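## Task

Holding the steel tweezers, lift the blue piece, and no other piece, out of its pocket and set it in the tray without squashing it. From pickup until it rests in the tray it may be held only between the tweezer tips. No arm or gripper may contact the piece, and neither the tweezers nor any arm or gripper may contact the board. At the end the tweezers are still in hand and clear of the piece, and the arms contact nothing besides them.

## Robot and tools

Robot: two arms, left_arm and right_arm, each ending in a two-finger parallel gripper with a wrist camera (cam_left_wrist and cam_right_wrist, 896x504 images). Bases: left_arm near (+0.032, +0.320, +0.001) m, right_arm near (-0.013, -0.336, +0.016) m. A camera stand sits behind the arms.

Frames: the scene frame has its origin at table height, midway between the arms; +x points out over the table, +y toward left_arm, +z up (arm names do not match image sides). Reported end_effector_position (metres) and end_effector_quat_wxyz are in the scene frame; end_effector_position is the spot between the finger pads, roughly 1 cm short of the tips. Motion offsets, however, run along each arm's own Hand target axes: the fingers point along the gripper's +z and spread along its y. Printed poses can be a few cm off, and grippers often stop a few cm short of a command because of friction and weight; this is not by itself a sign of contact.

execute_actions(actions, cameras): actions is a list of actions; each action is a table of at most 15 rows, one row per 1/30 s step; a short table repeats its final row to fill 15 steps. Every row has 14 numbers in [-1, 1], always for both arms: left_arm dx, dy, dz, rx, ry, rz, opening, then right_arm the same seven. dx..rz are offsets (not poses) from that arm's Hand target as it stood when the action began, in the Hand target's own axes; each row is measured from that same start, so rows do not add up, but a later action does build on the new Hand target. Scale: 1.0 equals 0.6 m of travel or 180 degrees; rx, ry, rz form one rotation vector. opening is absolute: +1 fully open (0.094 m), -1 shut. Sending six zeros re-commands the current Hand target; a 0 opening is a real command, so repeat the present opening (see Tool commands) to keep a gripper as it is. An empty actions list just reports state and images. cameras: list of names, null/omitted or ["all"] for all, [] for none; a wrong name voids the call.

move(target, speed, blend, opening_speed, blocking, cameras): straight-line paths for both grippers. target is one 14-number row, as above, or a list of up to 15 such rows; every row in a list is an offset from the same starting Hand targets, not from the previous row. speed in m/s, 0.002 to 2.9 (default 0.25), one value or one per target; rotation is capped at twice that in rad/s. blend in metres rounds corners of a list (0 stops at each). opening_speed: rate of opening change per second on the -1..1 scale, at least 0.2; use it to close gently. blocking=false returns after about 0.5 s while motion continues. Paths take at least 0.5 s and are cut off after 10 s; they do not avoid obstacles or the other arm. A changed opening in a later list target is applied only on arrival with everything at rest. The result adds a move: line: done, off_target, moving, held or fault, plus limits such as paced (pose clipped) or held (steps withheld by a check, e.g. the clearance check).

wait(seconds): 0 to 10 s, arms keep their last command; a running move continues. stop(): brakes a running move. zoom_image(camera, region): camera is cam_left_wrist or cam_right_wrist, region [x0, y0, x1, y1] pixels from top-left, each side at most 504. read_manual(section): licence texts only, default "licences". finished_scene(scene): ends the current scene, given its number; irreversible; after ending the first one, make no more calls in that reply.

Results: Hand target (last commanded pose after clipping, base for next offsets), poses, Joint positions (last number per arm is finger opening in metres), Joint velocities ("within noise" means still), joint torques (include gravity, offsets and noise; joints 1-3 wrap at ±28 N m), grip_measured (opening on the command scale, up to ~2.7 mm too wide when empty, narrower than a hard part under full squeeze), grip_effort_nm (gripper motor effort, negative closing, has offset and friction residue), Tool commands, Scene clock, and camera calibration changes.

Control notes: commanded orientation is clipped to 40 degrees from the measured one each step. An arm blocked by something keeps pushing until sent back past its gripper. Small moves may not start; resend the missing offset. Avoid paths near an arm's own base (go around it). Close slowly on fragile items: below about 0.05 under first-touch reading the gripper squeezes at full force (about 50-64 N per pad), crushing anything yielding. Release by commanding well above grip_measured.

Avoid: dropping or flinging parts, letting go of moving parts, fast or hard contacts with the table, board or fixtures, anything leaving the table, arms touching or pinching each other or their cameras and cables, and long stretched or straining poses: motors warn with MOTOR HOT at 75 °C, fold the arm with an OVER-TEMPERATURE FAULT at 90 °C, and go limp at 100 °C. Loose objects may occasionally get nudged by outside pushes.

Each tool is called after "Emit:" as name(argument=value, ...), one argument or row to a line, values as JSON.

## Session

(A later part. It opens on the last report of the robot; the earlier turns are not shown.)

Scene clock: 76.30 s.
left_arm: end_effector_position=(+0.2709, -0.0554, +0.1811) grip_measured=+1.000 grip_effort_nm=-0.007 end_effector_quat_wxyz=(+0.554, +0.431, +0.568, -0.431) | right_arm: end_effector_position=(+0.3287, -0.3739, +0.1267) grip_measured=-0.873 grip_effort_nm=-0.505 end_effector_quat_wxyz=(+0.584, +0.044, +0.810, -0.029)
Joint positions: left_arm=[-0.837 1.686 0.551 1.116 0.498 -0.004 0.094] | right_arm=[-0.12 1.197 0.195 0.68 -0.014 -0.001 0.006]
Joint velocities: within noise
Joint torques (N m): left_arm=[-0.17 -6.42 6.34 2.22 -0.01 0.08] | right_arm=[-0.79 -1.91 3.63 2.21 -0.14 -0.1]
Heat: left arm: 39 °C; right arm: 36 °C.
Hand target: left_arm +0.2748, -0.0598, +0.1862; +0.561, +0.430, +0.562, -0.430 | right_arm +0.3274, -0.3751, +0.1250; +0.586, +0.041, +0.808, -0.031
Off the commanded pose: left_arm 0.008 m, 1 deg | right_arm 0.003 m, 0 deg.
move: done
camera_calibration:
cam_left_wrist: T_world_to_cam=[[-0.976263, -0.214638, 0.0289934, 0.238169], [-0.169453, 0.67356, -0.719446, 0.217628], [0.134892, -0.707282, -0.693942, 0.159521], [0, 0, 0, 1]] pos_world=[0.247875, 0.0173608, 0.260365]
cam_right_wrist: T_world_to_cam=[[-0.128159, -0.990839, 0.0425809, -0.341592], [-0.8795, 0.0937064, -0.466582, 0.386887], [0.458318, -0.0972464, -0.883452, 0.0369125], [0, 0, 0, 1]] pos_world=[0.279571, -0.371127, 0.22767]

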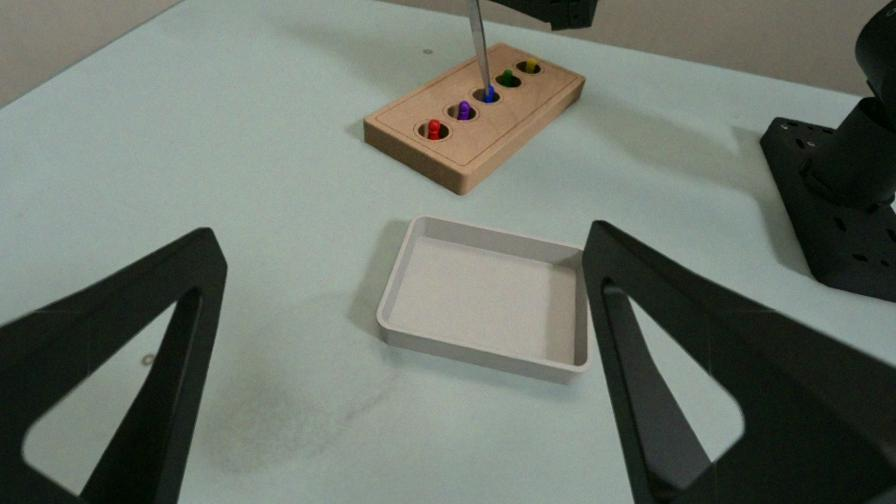

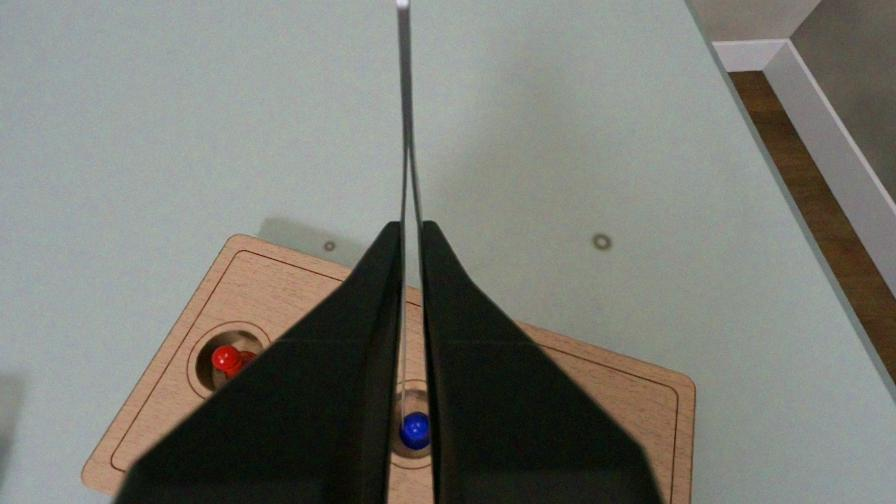

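Emit:
move(
  target=[
    [0,0,0,0,0,0,1,0,0,0,0,0,0,-0.842],
    [0,0,0,0,0,0,1,0.0021,0,-0.0037,0,0,0,-0.842],
    [0,0,0,0,0,0,1,0.0021,0,-0.0037,0,0,0,-0.883],
  ],
  speed=0.05,
  opening_speed=0.25,
)

Emit:
zoom_image(
  camera="cam_right_wrist",
  region=[340, 344, 500, 504],
)

Emit:
zoom_image(
  camera="cam_left_wrist",
  region=[450, 20, 560, 120],
)

Scene clock: 80.50 s.
left_arm: end_effector_position=(+0.2709, -0.0554, +0.1811) grip_measured=+1.000 grip_effort_nm=-0.007 end_effector_quat_wxyz=(+0.554, +0.431, +0.568, -0.431) | right_arm: end_effector_position=(+0.3265, -0.3736, +0.1233) grip_measured=-0.874 grip_effort_nm=-0.530 end_effector_quat_wxyz=(+0.581, +0.044, +0.812, -0.029)
Joint positions: left_arm=[-0.837 1.686 0.551 1.116 0.498 -0.004 0.094] | right_arm=[-0.12 1.197 0.186 0.682 -0.014 -0.001 0.006]
Joint velocities: within noise
Joint torques (N m): left_arm=[-0.2 -6.32 6.37 2.23 -0.03 0.05] | right_arm=[-0.8 -2.82 3.59 2.15 -0.14 -0.1]
Heat: left arm: 39 °C; right arm: 37 °C.
Hand target: left_arm +0.2748, -0.0599, +0.1862; +0.561, +0.430, +0.562, -0.430 | right_arm +0.3249, -0.3748, +0.1245; +0.587, +0.042, +0.808, -0.031
Off the commanded pose: left_arm 0.008 m, 1 deg | right_arm 0.002 m, 1 deg.
move: done
camera_calibration:
cam_left_wrist: T_world_to_cam=[[-0.976263, -0.214638, 0.0289934, 0.238169], [-0.169453, 0.67356, -0.719446, 0.217628], [0.134892, -0.707282, -0.693942, 0.159521], [0, 0, 0, 1]] pos_world=[0.247875, 0.0173608, 0.260365]
cam_right_wrist: T_world_to_cam=[[-0.12782, -0.990879, 0.042665, -0.341669], [-0.883002, 0.0941042, -0.459838, 0.383831], [0.451629, -0.0964496, -0.886977, 0.0377647], [0, 0, 0, 1]] pos_world=[0.278196, -0.37103, 0.224574]

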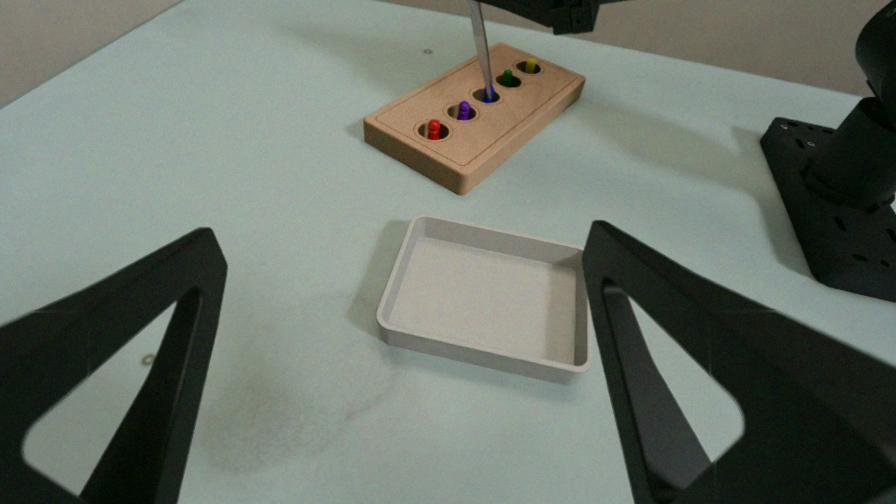

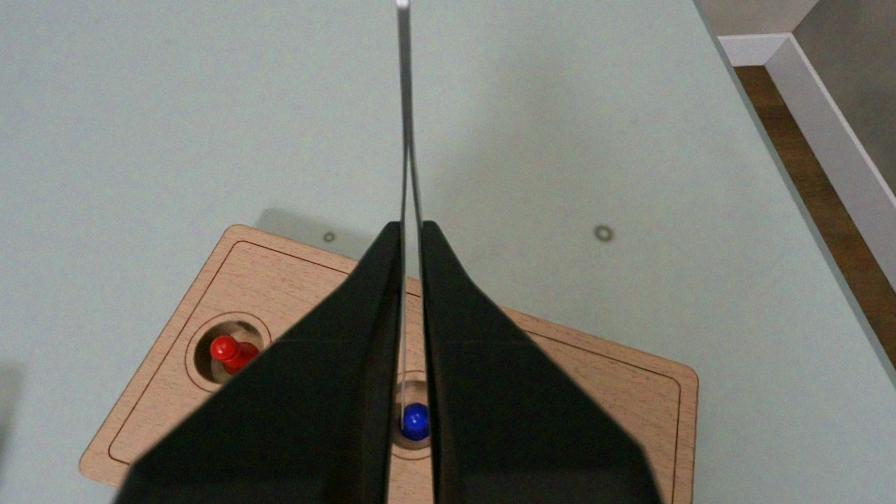

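Scaled by 3.150 from the camera's 896x504 image, which has a finer 1280x720 frame.

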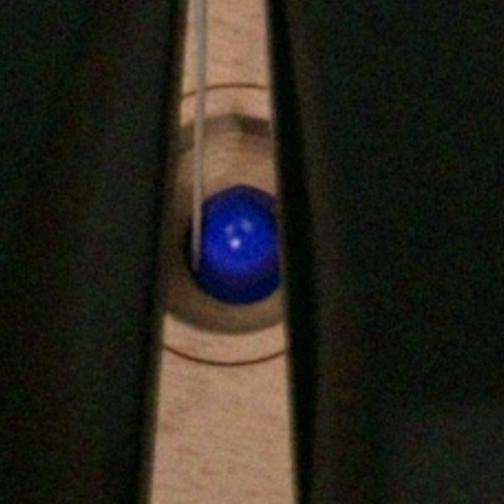

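Scaled by 4.582 from the camera's 896x504 image, which has a finer 1280x720 frame.

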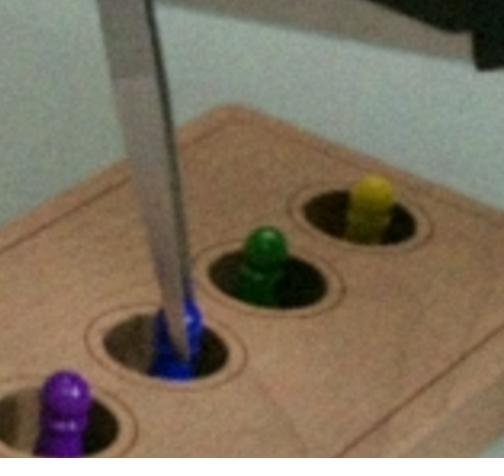

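Emit:
move(
  target=[0,0,0,0,0,0,1,-0.0397,0,-0.0129,0,0,0,-0.885],
  speed=0.06,
)

Emit:
zoom_image(
  camera="cam_right_wrist",
  region=[340, 344, 500, 504],
)

Emit:
zoom_image(
  camera="cam_left_wrist",
  region=[450, 20, 560, 120],
)

Scene clock: 82.67 s.
left_arm: end_effector_position=(+0.2709, -0.0554, +0.1811) grip_measured=+1.000 grip_effort_nm=-0.007 end_effector_quat_wxyz=(+0.554, +0.431, +0.568, -0.431) | right_arm: end_effector_position=(+0.3193, -0.3727, +0.1333) grip_measured=-0.884 grip_effort_nm=-0.628 end_effector_quat_wxyz=(+0.572, +0.045, +0.819, -0.028)
Joint positions: left_arm=[-0.837 1.686 0.551 1.116 0.498 -0.004 0.094] | right_arm=[-0.12 1.071 0.213 0.506 -0.015 -0.001 0.005]
Joint velocities: within noise
Joint torques (N m): left_arm=[-0.23 -6.24 6.3 2.23 -0.02 0.04] | right_arm=[-0.8 -3.47 7.04 1.78 -0.14 -0.1]
Heat: left arm: 39 °C; right arm: 37 °C.
Hand target: left_arm +0.2748, -0.0599, +0.1862; +0.561, +0.430, +0.562, -0.430 | right_arm +0.3249, -0.3748, +0.1495; +0.587, +0.042, +0.808, -0.031
Off the commanded pose: left_arm 0.008 m, 1 deg | right_arm 0.017 m, 2 deg.
move: off_target (right_arm)
camera_calibration:
cam_left_wrist: T_world_to_cam=[[-0.976263, -0.214638, 0.0289934, 0.238169], [-0.169453, 0.67356, -0.719446, 0.217628], [0.134892, -0.707282, -0.693942, 0.159521], [0, 0, 0, 1]] pos_world=[0.247875, 0.0173608, 0.260365]
cam_right_wrist: T_world_to_cam=[[-0.126538, -0.991043, 0.0426761, -0.342502], [-0.893581, 0.0952026, -0.43869, 0.382841], [0.430698, -0.0936454, -0.897624, 0.0591774], [0, 0, 0, 1]] pos_world=[0.273273, -0.37034, 0.235684]

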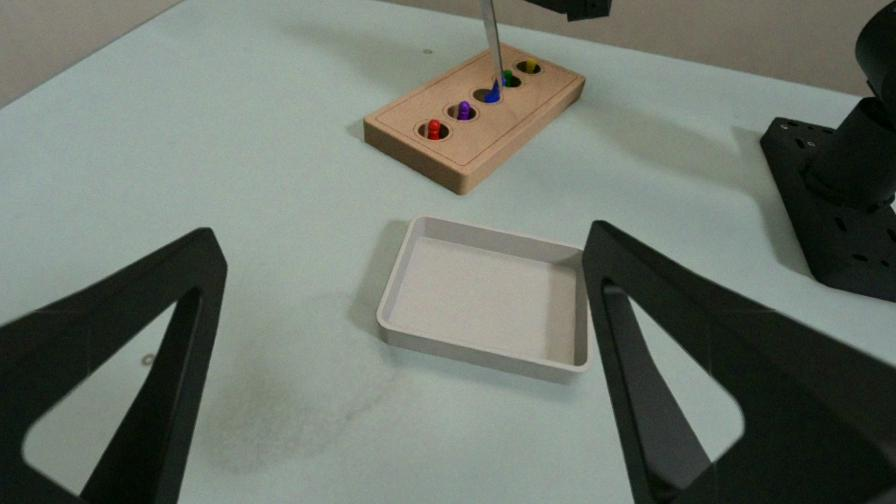

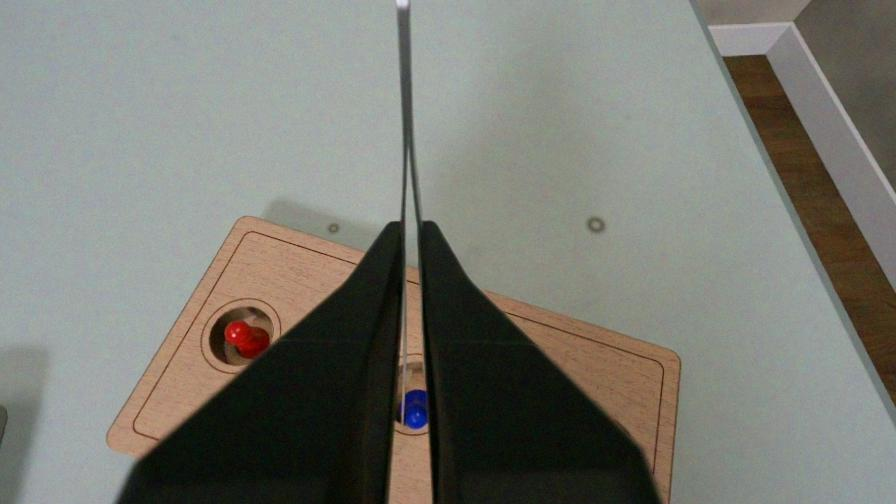

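Scaled by 3.150 from the camera's 896x504 image, which has a finer 1280x720 frame.

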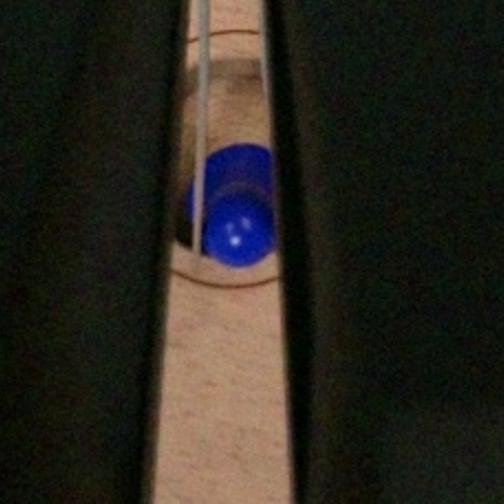

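Scaled by 4.582 from the camera's 896x504 image, which has a finer 1280x720 frame.

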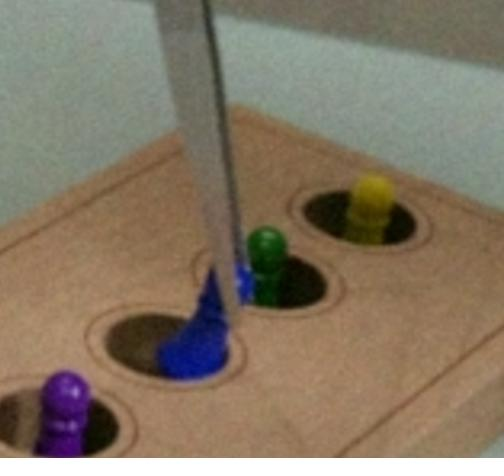

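Emit:
move(
  target=[0,0,0,0,0,0,1,-0.0363,0,0.0039,0,0,0,-0.885],
  speed=0.06,
)

Emit:
zoom_image(
  camera="cam_right_wrist",
  region=[340, 344, 500, 504],
)

Emit:
zoom_image(
  camera="cam_left_wrist",
  region=[450, 20, 560, 120],
)

Scene clock: 85.00 s.
left_arm: end_effector_position=(+0.2709, -0.0554, +0.1811) grip_measured=+1.000 grip_effort_nm=-0.007 end_effector_quat_wxyz=(+0.554, +0.431, +0.568, -0.431) | right_arm: end_effector_position=(+0.3289, -0.3738, +0.1519) grip_measured=-0.885 grip_effort_nm=-0.383 end_effector_quat_wxyz=(+0.571, +0.045, +0.819, -0.028)
Joint positions: left_arm=[-0.837 1.686 0.551 1.116 0.498 -0.004 0.094] | right_arm=[-0.12 1.055 0.297 0.404 -0.015 -0.001 0.005]
Joint velocities: left_arm=[within noise] | right_arm=[-0.007 0.002 0.012 -0.037 0.007 -0.037 0.007]
Joint torques (N m): left_arm=[-0.21 -6.31 6.34 2.23 0.01 0.06] | right_arm=[-0.68 -3.67 7.39 1.78 -0.12 -0.09]
Heat: left arm: 39 °C; right arm: 37 °C.
Hand target: left_arm +0.2748, -0.0599, +0.1862; +0.561, +0.430, +0.562, -0.430 | right_arm +0.3339, -0.3757, +0.1697; +0.587, +0.041, +0.808, -0.031
Off the commanded pose: left_arm 0.008 m, 1 deg | right_arm 0.018 m, 2 deg.
move: off_target (right_arm)
camera_calibration:
cam_left_wrist: T_world_to_cam=[[-0.976263, -0.214638, 0.0289934, 0.238169], [-0.169453, 0.67356, -0.719446, 0.217628], [0.134892, -0.707282, -0.693942, 0.159521], [0, 0, 0, 1]] pos_world=[0.247875, 0.0173608, 0.260365]
cam_right_wrist: T_world_to_cam=[[-0.126314, -0.991054, 0.0430964, -0.343422], [-0.89443, 0.0949958, -0.437002, 0.399656], [0.428998, -0.0937462, -0.898428, 0.0722756], [0, 0, 0, 1]] pos_world=[0.283079, -0.37154, 0.254385]

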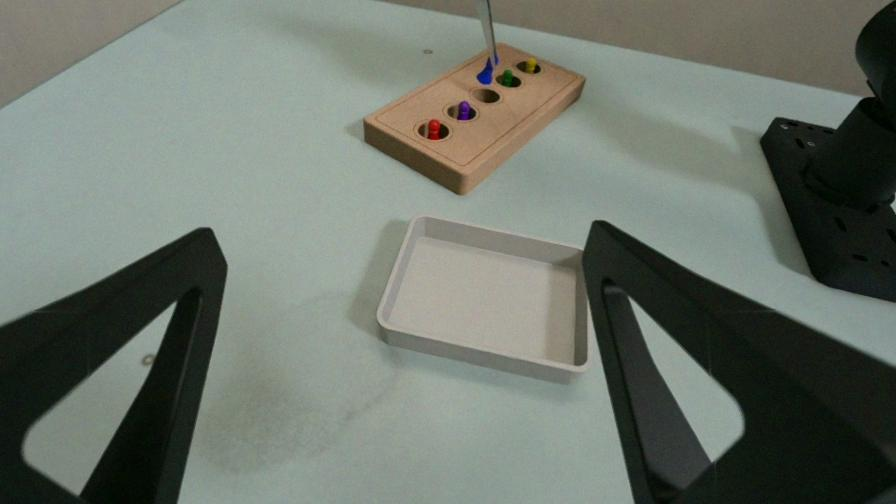

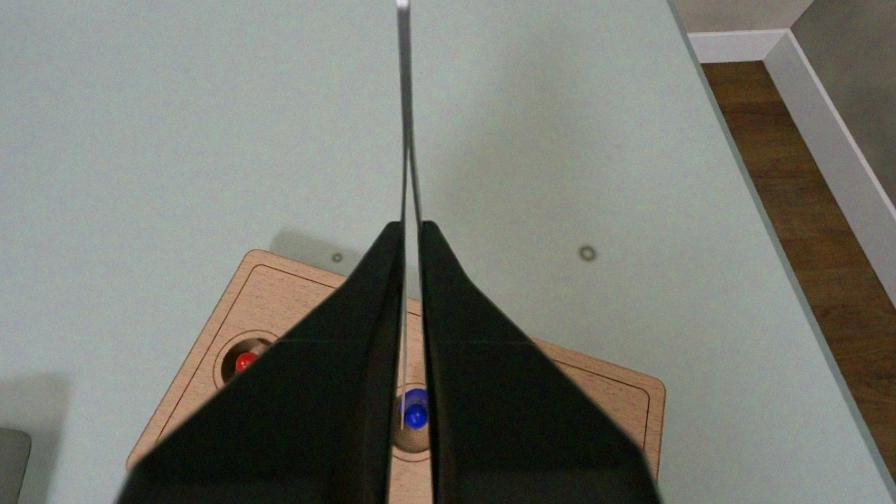

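Scaled by 3.150 from the camera's 896x504 image, which has a finer 1280x720 frame.

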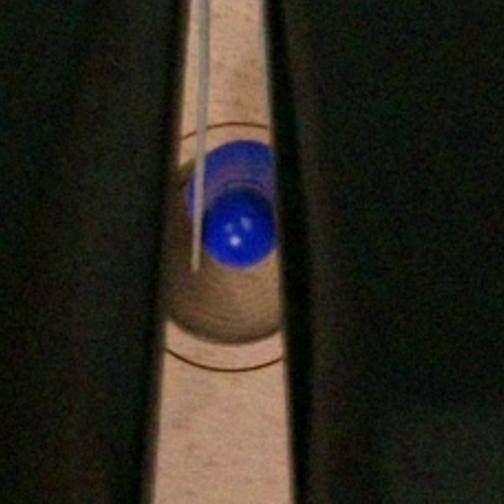

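Scaled by 4.582 from the camera's 896x504 image, which has a finer 1280x720 frame.

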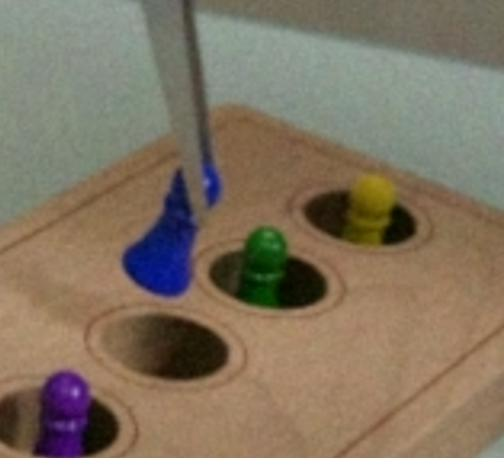

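Emit:
move(
  target=[
    [0,0.0195,-0.0725,0,0,0,1,-0.0476,0,-0.0155,0,0,0,-0.885],
    [0,0.065,-0.2415,0,0,0,1,-0.0355,0.3914,-0.0811,-0.1282,0.1092,-0.0681,-0.885],
  ],
  speed=[0.08,0.16],
  blend=[0.01,0],
)

Emit:
zoom_image(
  camera="cam_left_wrist",
  region=[420, 20, 640, 260],
)

Emit:
zoom_image(
  camera="cam_right_wrist",
  region=[300, 264, 540, 504],
)

Scene clock: 92.10 s.
left_arm: end_effector_position=(+0.2794, +0.0890, +0.1838) grip_measured=+1.000 grip_effort_nm=-0.002 end_effector_quat_wxyz=(+0.560, +0.424, +0.568, -0.429) | right_arm: end_effector_position=(+0.3140, -0.1408, +0.1947) grip_measured=-0.885 grip_effort_nm=-0.383 end_effector_quat_wxyz=(+0.424, -0.162, +0.888, +0.077)
Joint positions: left_arm=[-0.313 1.404 0.28 1.115 1.007 -0.004 0.094] | right_arm=[0.637 1.266 0.896 -0.33 0.215 0.176 0.005]
Joint velocities: left_arm=[within noise] | right_arm=[-0.012 0.012 -0.002 -0.022 -0.051 -0.037 0.007]
Joint torques (N m): left_arm=[0.35 -6.28 4.03 1.81 0.23 0.07] | right_arm=[0.4 -3.54 8.03 1.48 0.21 0.04]
Heat: left arm: 39 °C; right arm: 37 °C.
Hand target: left_arm +0.2747, +0.0901, +0.1865; +0.561, +0.430, +0.562, -0.430 | right_arm +0.3186, -0.1380, +0.2045; +0.431, -0.157, +0.885, +0.076
Off the commanded pose: left_arm 0.006 m, 1 deg | right_arm 0.011 m, 1 deg.
move: off_target (right_arm)
camera_calibration:
cam_left_wrist: T_world_to_cam=[[-0.973061, -0.228967, 0.0269369, 0.278102], [-0.176172, 0.663107, -0.727497, 0.128027], [0.148711, -0.712645, -0.685582, 0.257473], [0, 0, 0, 1]] pos_world=[0.254876, 0.162267, 0.262167]
cam_right_wrist: T_world_to_cam=[[0.347854, -0.936062, 0.0527822, -0.259148], [-0.927582, -0.351798, -0.125816, 0.269932], [0.13634, -0.00519421, -0.990648, 0.261236], [0, 0, 0, 1]] pos_world=[0.304913, -0.146259, 0.306433]

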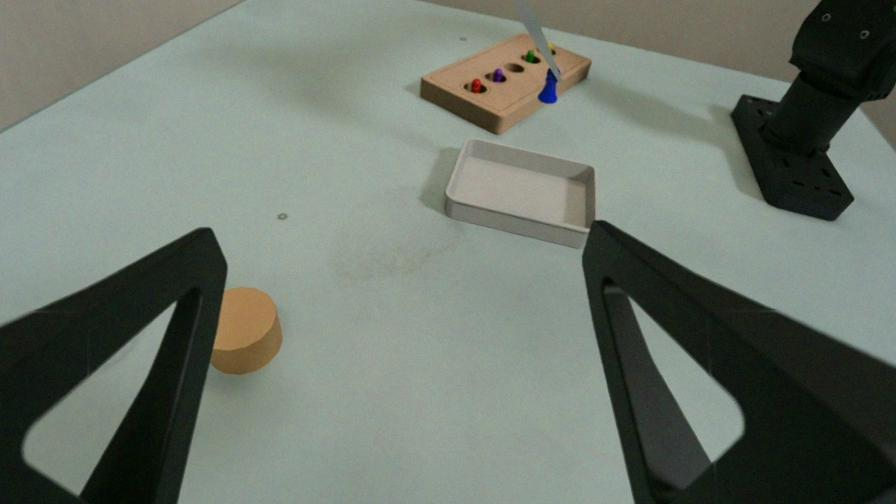

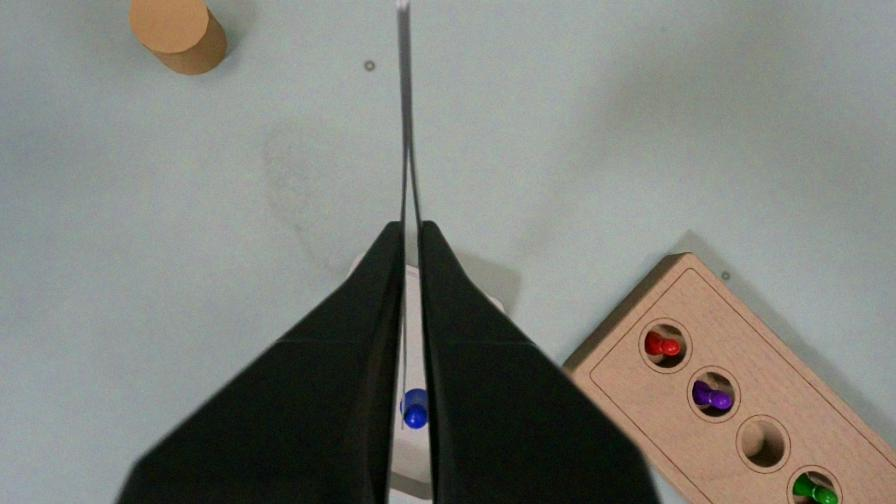

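Scaled by 2.100 from the camera's 896x504 image, which has a finer 1280x720 frame.

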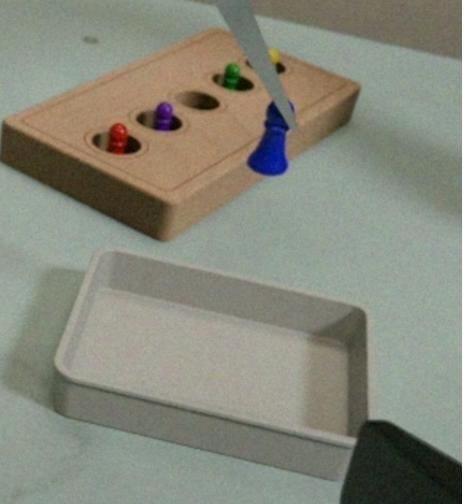

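Scaled by 2.100 from the camera's 896x504 image, which has a finer 1280x720 frame.

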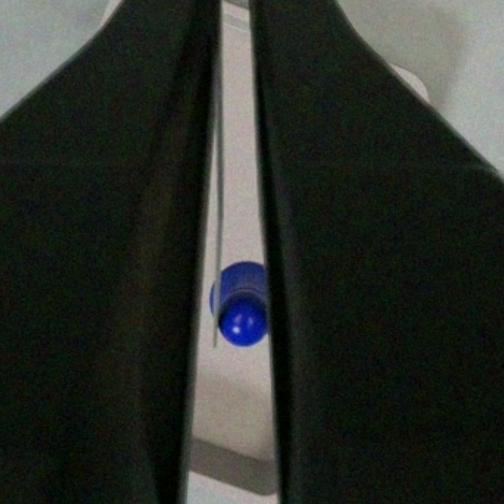

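Emit:
move(
  target=[0,0,0,0,0,0,1,0.0741,0.0133,0.0731,0,0,0,-0.885],
  speed=0.1,
)

Emit:
zoom_image(
  camera="cam_left_wrist",
  region=[420, 60, 640, 260],
)

Emit:
zoom_image(
  camera="cam_right_wrist",
  region=[300, 264, 540, 504],
)

Scene clock: 95.47 s.
left_arm: end_effector_position=(+0.2792, +0.0889, +0.1837) grip_measured=+1.000 grip_effort_nm=-0.007 end_effector_quat_wxyz=(+0.560, +0.424, +0.568, -0.429) | right_arm: end_effector_position=(+0.3219, -0.1287, +0.1459) grip_measured=-0.884 grip_effort_nm=-0.535 end_effector_quat_wxyz=(+0.427, -0.160, +0.886, +0.080)
Joint positions: left_arm=[-0.313 1.404 0.28 1.114 1.008 -0.004 0.094] | right_arm=[0.655 1.37 0.766 -0.089 0.227 0.191 0.005]
Joint velocities: within noise
Joint torques (N m): left_arm=[0.42 -6.37 3.97 1.82 0.21 0.07] | right_arm=[0.69 -4.15 4.45 1.87 0.26 0.05]
Heat: left arm: 39 °C; right arm: 37 °C.
Hand target: left_arm +0.2747, +0.0902, +0.1864; +0.561, +0.430, +0.562, -0.430 | right_arm +0.3225, -0.1281, +0.1425; +0.431, -0.157, +0.885, +0.076
Off the commanded pose: left_arm 0.005 m, 1 deg | right_arm 0.004 m, 1 deg.
move: done
camera_calibration:
cam_left_wrist: T_world_to_cam=[[-0.973229, -0.22817, 0.0276259, 0.277837], [-0.176167, 0.663362, -0.727266, 0.127851], [0.147614, -0.712663, -0.685799, 0.257744], [0, 0, 0, 1]] pos_world=[0.254876, 0.162267, 0.262067]
cam_right_wrist: T_world_to_cam=[[0.34693, -0.936709, 0.0470655, -0.247027], [-0.927057, -0.350096, -0.134156, 0.276552], [0.142143, 0.00291046, -0.989842, 0.210958], [0, 0, 0, 1]] pos_world=[0.312095, -0.135187, 0.257542]

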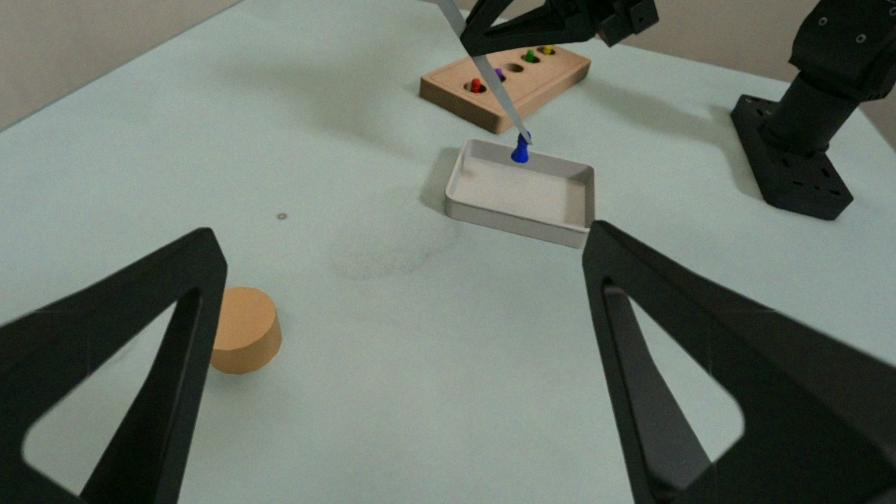

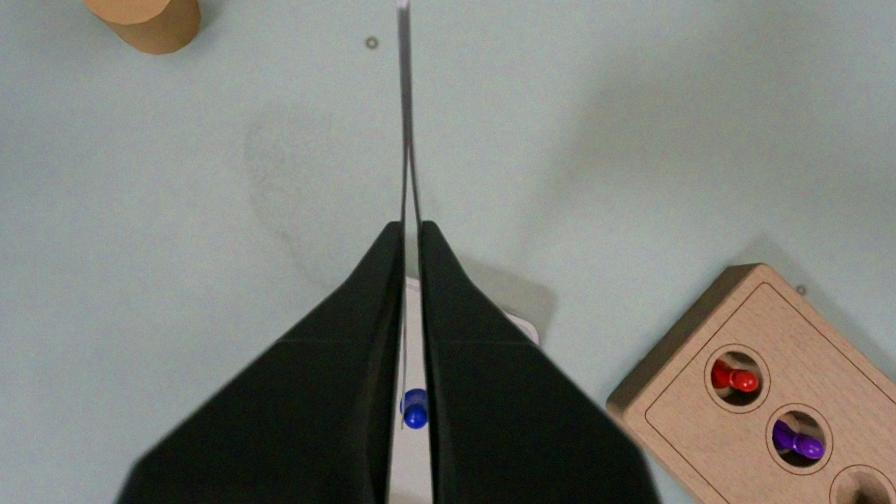

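Scaled by 2.291 from the camera's 896x504 image, which has a finer 1280x720 frame.

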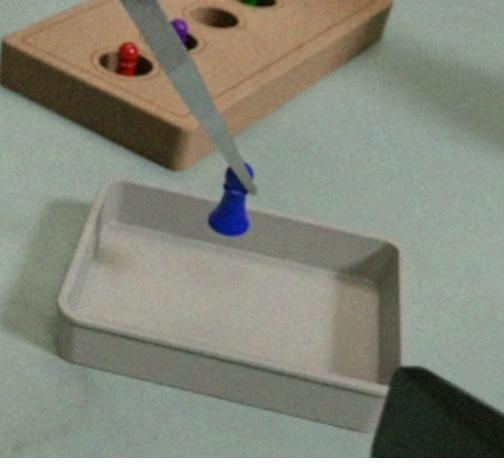

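Scaled by 2.100 from the camera's 896x504 image, which has a finer 1280x720 frame.

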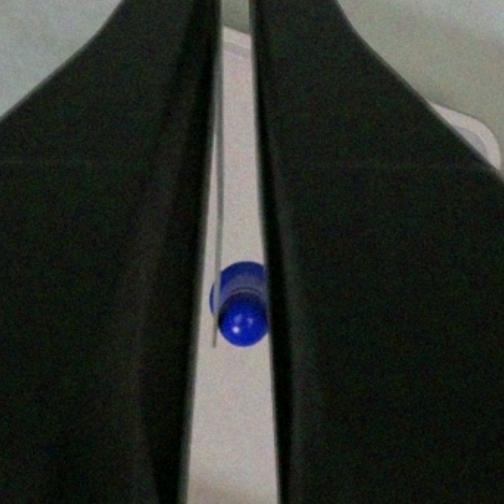

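Emit:
move(
  target=[0,0,0,0,0,0,1,0.0315,0,0.0246,0,0,0,-0.885],
  speed=0.06,
)

Emit:
zoom_image(
  camera="cam_left_wrist",
  region=[440, 110, 600, 250],
)

Emit:
zoom_image(
  camera="cam_right_wrist",
  region=[340, 344, 500, 504],
)

Scene clock: 97.70 s.
left_arm: end_effector_position=(+0.2792, +0.0889, +0.1836) grip_measured=+1.000 grip_effort_nm=-0.012 end_effector_quat_wxyz=(+0.560, +0.424, +0.568, -0.429) | right_arm: end_effector_position=(+0.3225, -0.1284, +0.1227) grip_measured=-0.883 grip_effort_nm=-0.657 end_effector_quat_wxyz=(+0.428, -0.160, +0.886, +0.080)
Joint positions: left_arm=[-0.313 1.404 0.28 1.114 1.008 -0.004 0.094] | right_arm=[0.655 1.415 0.699 0.025 0.228 0.191 0.005]
Joint velocities: within noise
Joint torques (N m): left_arm=[0.34 -6.35 3.99 1.79 0.21 0.07] | right_arm=[0.7 -4.21 4.18 1.85 0.26 0.05]
Heat: left arm: 39 °C; right arm: 37 °C.
Hand target: left_arm +0.2747, +0.0902, +0.1864; +0.561, +0.430, +0.562, -0.430 | right_arm +0.3225, -0.1281, +0.1185; +0.431, -0.157, +0.885, +0.076
Off the commanded pose: left_arm 0.005 m, 1 deg | right_arm 0.004 m, 1 deg.
move: done
camera_calibration:
cam_left_wrist: T_world_to_cam=[[-0.973205, -0.228236, 0.0279392, 0.277759], [-0.176472, 0.663476, -0.727088, 0.127864], [0.14741, -0.712536, -0.685975, 0.257821], [0, 0, 0, 1]] pos_world=[0.254876, 0.162267, 0.262067]
cam_right_wrist: T_world_to_cam=[[0.346608, -0.936852, 0.0465967, -0.245692], [-0.926869, -0.349701, -0.136467, 0.274396], [0.144145, 0.00411154, -0.989548, 0.187307], [0, 0, 0, 1]] pos_world=[0.312488, -0.134991, 0.234244]

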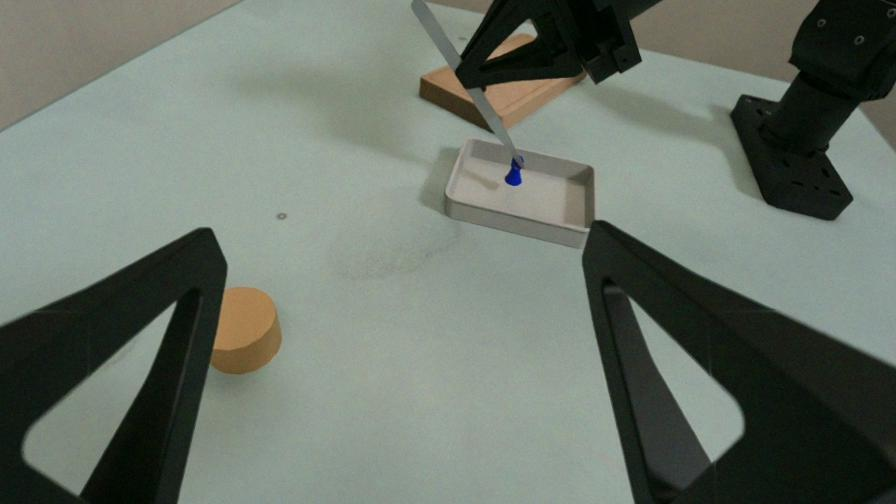

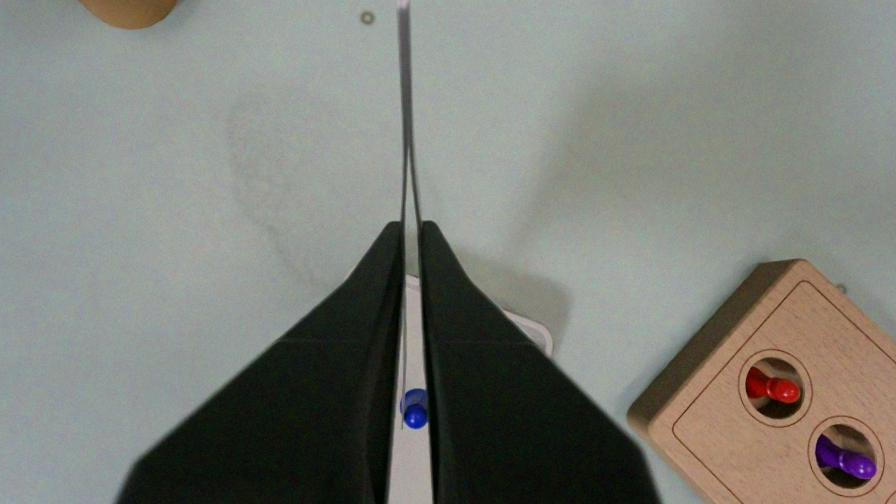

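Scaled by 3.150 from the camera's 896x504 image, which has a finer 1280x720 frame.

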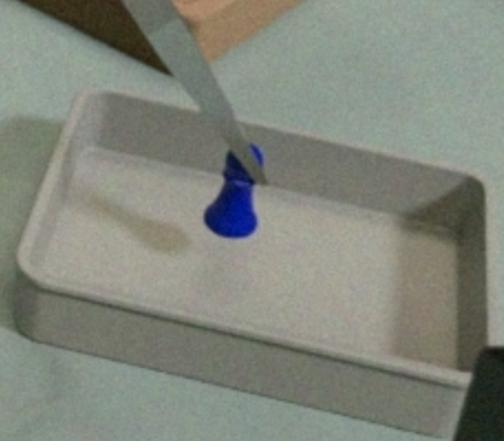

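Scaled by 3.150 from the camera's 896x504 image, which has a finer 1280x720 frame.

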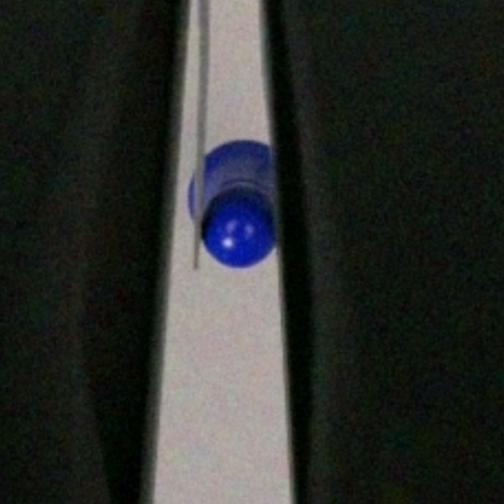

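Emit:
move(
  target=[0,0,0,0,0,0,1,0.0112,0,0.0088,0,0,0,-0.885],
  speed=0.04,
)

Emit:
zoom_image(
  camera="cam_left_wrist",
  region=[460, 130, 560, 230],
)

Emit:
zoom_image(
  camera="cam_right_wrist",
  region=[340, 344, 500, 504],
)

Scene clock: 99.27 s.
left_arm: end_effector_position=(+0.2792, +0.0889, +0.1836) grip_measured=+1.000 grip_effort_nm=-0.002 end_effector_quat_wxyz=(+0.560, +0.424, +0.568, -0.429) | right_arm: end_effector_position=(+0.3228, -0.1281, +0.1147) grip_measured=-0.883 grip_effort_nm=-0.642 end_effector_quat_wxyz=(+0.429, -0.160, +0.886, +0.080)
Joint positions: left_arm=[-0.313 1.404 0.28 1.114 1.008 -0.004 0.094] | right_arm=[0.655 1.435 0.678 0.067 0.228 0.191 0.005]
Joint velocities: left_arm=[within noise] | right_arm=[-0.007 0.002 0.002 0.022 -0.095 -0.007 -0.004]
Joint torques (N m): left_arm=[0.38 -6.27 4.01 1.79 0.21 0.08] | right_arm=[0.69 -4.18 4.05 1.87 0.26 0.04]
Heat: left arm: 39 °C; right arm: 37 °C.
Hand target: left_arm +0.2747, +0.0902, +0.1864; +0.561, +0.430, +0.562, -0.430 | right_arm +0.3225, -0.1281, +0.1099; +0.431, -0.157, +0.885, +0.076
Off the commanded pose: left_arm 0.005 m, 1 deg | right_arm 0.005 m, 1 deg.
move: done
camera_calibration:
cam_left_wrist: T_world_to_cam=[[-0.973205, -0.228236, 0.0279392, 0.277759], [-0.176472, 0.663476, -0.727088, 0.127864], [0.14741, -0.712536, -0.685975, 0.257821], [0, 0, 0, 1]] pos_world=[0.254876, 0.162267, 0.262067]
cam_right_wrist: T_world_to_cam=[[0.346326, -0.93699, 0.0459072, -0.245077], [-0.926801, -0.349316, -0.137903, 0.27389], [0.14525, 0.00521269, -0.989381, 0.179228], [0, 0, 0, 1]] pos_world=[0.312685, -0.134895, 0.226345]

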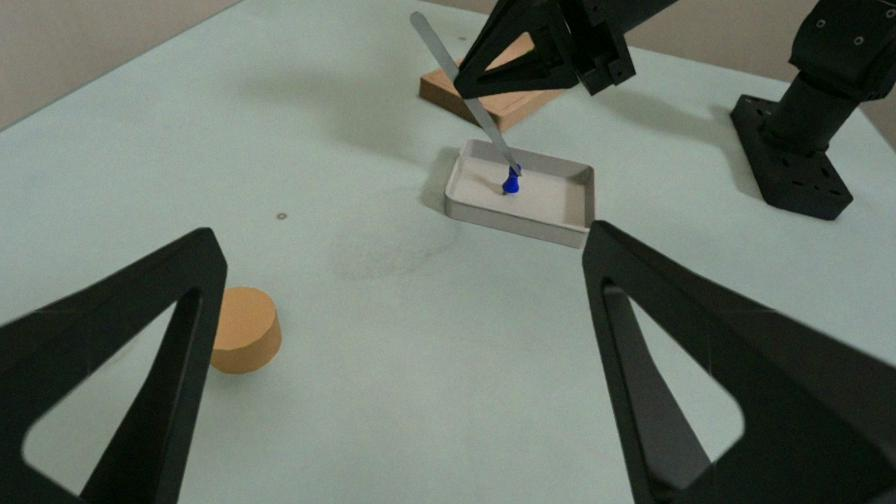

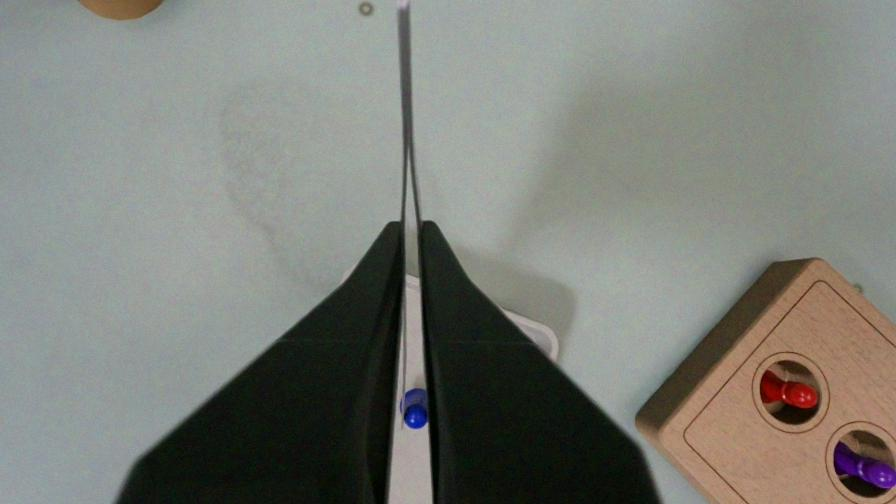

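Scaled by 5.040 from the camera's 896x504 image, which has a finer 1280x720 frame.

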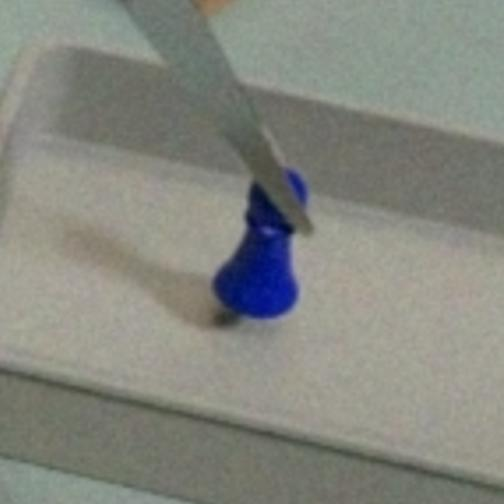

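Scaled by 3.150 from the camera's 896x504 image, which has a finer 1280x720 frame.

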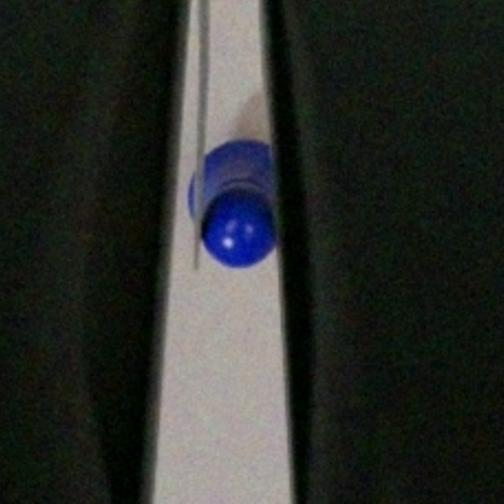

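Emit:
move(
  target=[0,0,0,0,0,0,1,0.0053,0,0.0041,0,0,0,-0.885],
  speed=0.03,
)

Emit:
zoom_image(
  camera="cam_left_wrist",
  region=[460, 130, 560, 230],
)

Emit:
zoom_image(
  camera="cam_right_wrist",
  region=[340, 344, 500, 504],
)

Scene clock: 100.87 s.
left_arm: end_effector_position=(+0.2792, +0.0889, +0.1836) grip_measured=+1.000 grip_effort_nm=-0.002 end_effector_quat_wxyz=(+0.560, +0.424, +0.568, -0.429) | right_arm: end_effector_position=(+0.3229, -0.1281, +0.1106) grip_measured=-0.884 grip_effort_nm=-0.481 end_effector_quat_wxyz=(+0.429, -0.160, +0.886, +0.080)
Joint positions: left_arm=[-0.313 1.404 0.28 1.114 1.008 -0.004 0.094] | right_arm=[0.655 1.444 0.668 0.088 0.228 0.191 0.005]
Joint velocities: within noise
Joint torques (N m): left_arm=[0.38 -6.34 4.01 1.8 0.22 0.08] | right_arm=[0.7 -4.21 4.03 1.88 0.25 0.04]
Heat: left arm: 39 °C; right arm: 37 °C.
Hand target: left_arm +0.2747, +0.0902, +0.1864; +0.561, +0.430, +0.562, -0.430 | right_arm +0.3225, -0.1281, +0.1059; +0.431, -0.157, +0.885, +0.076
Off the commanded pose: left_arm 0.005 m, 1 deg | right_arm 0.005 m, 1 deg.
move: done
camera_calibration:
cam_left_wrist: T_world_to_cam=[[-0.973205, -0.228236, 0.0279392, 0.277759], [-0.176472, 0.663476, -0.727088, 0.127864], [0.14741, -0.712536, -0.685975, 0.257821], [0, 0, 0, 1]] pos_world=[0.254876, 0.162267, 0.262067]
cam_right_wrist: T_world_to_cam=[[0.346326, -0.93699, 0.0459072, -0.244795], [-0.926801, -0.349316, -0.137903, 0.273359], [0.14525, 0.00521269, -0.989381, 0.175171], [0, 0, 0, 1]] pos_world=[0.312685, -0.134795, 0.222245]

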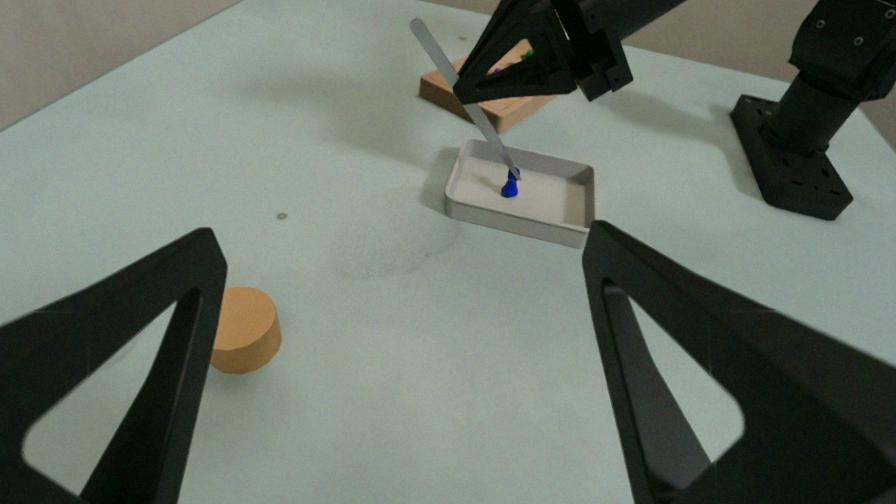

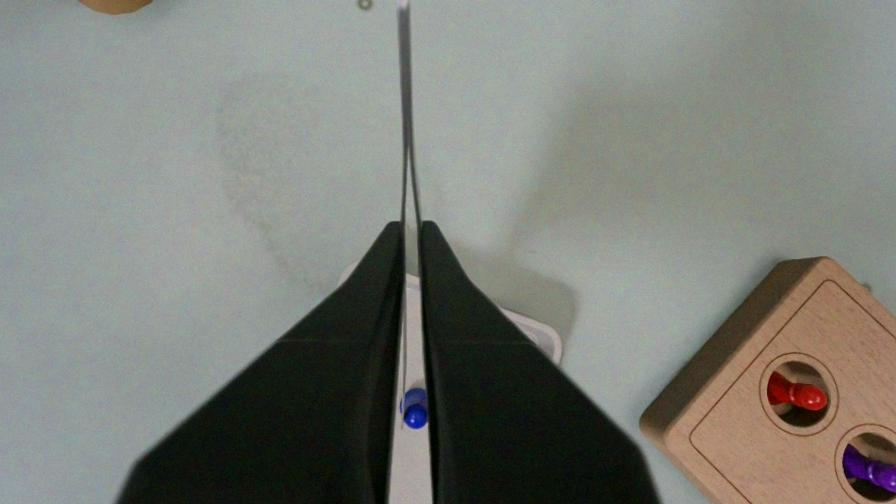

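Scaled by 5.040 from the camera's 896x504 image, which has a finer 1280x720 frame.

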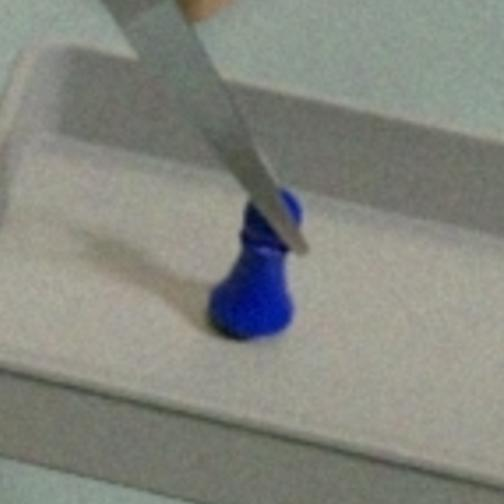

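Scaled by 3.150 from the camera's 896x504 image, which has a finer 1280x720 frame.

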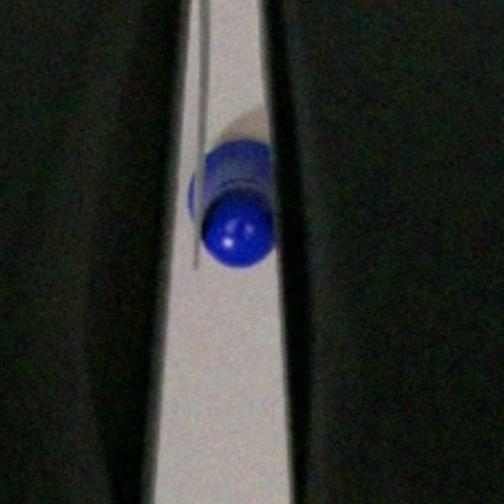

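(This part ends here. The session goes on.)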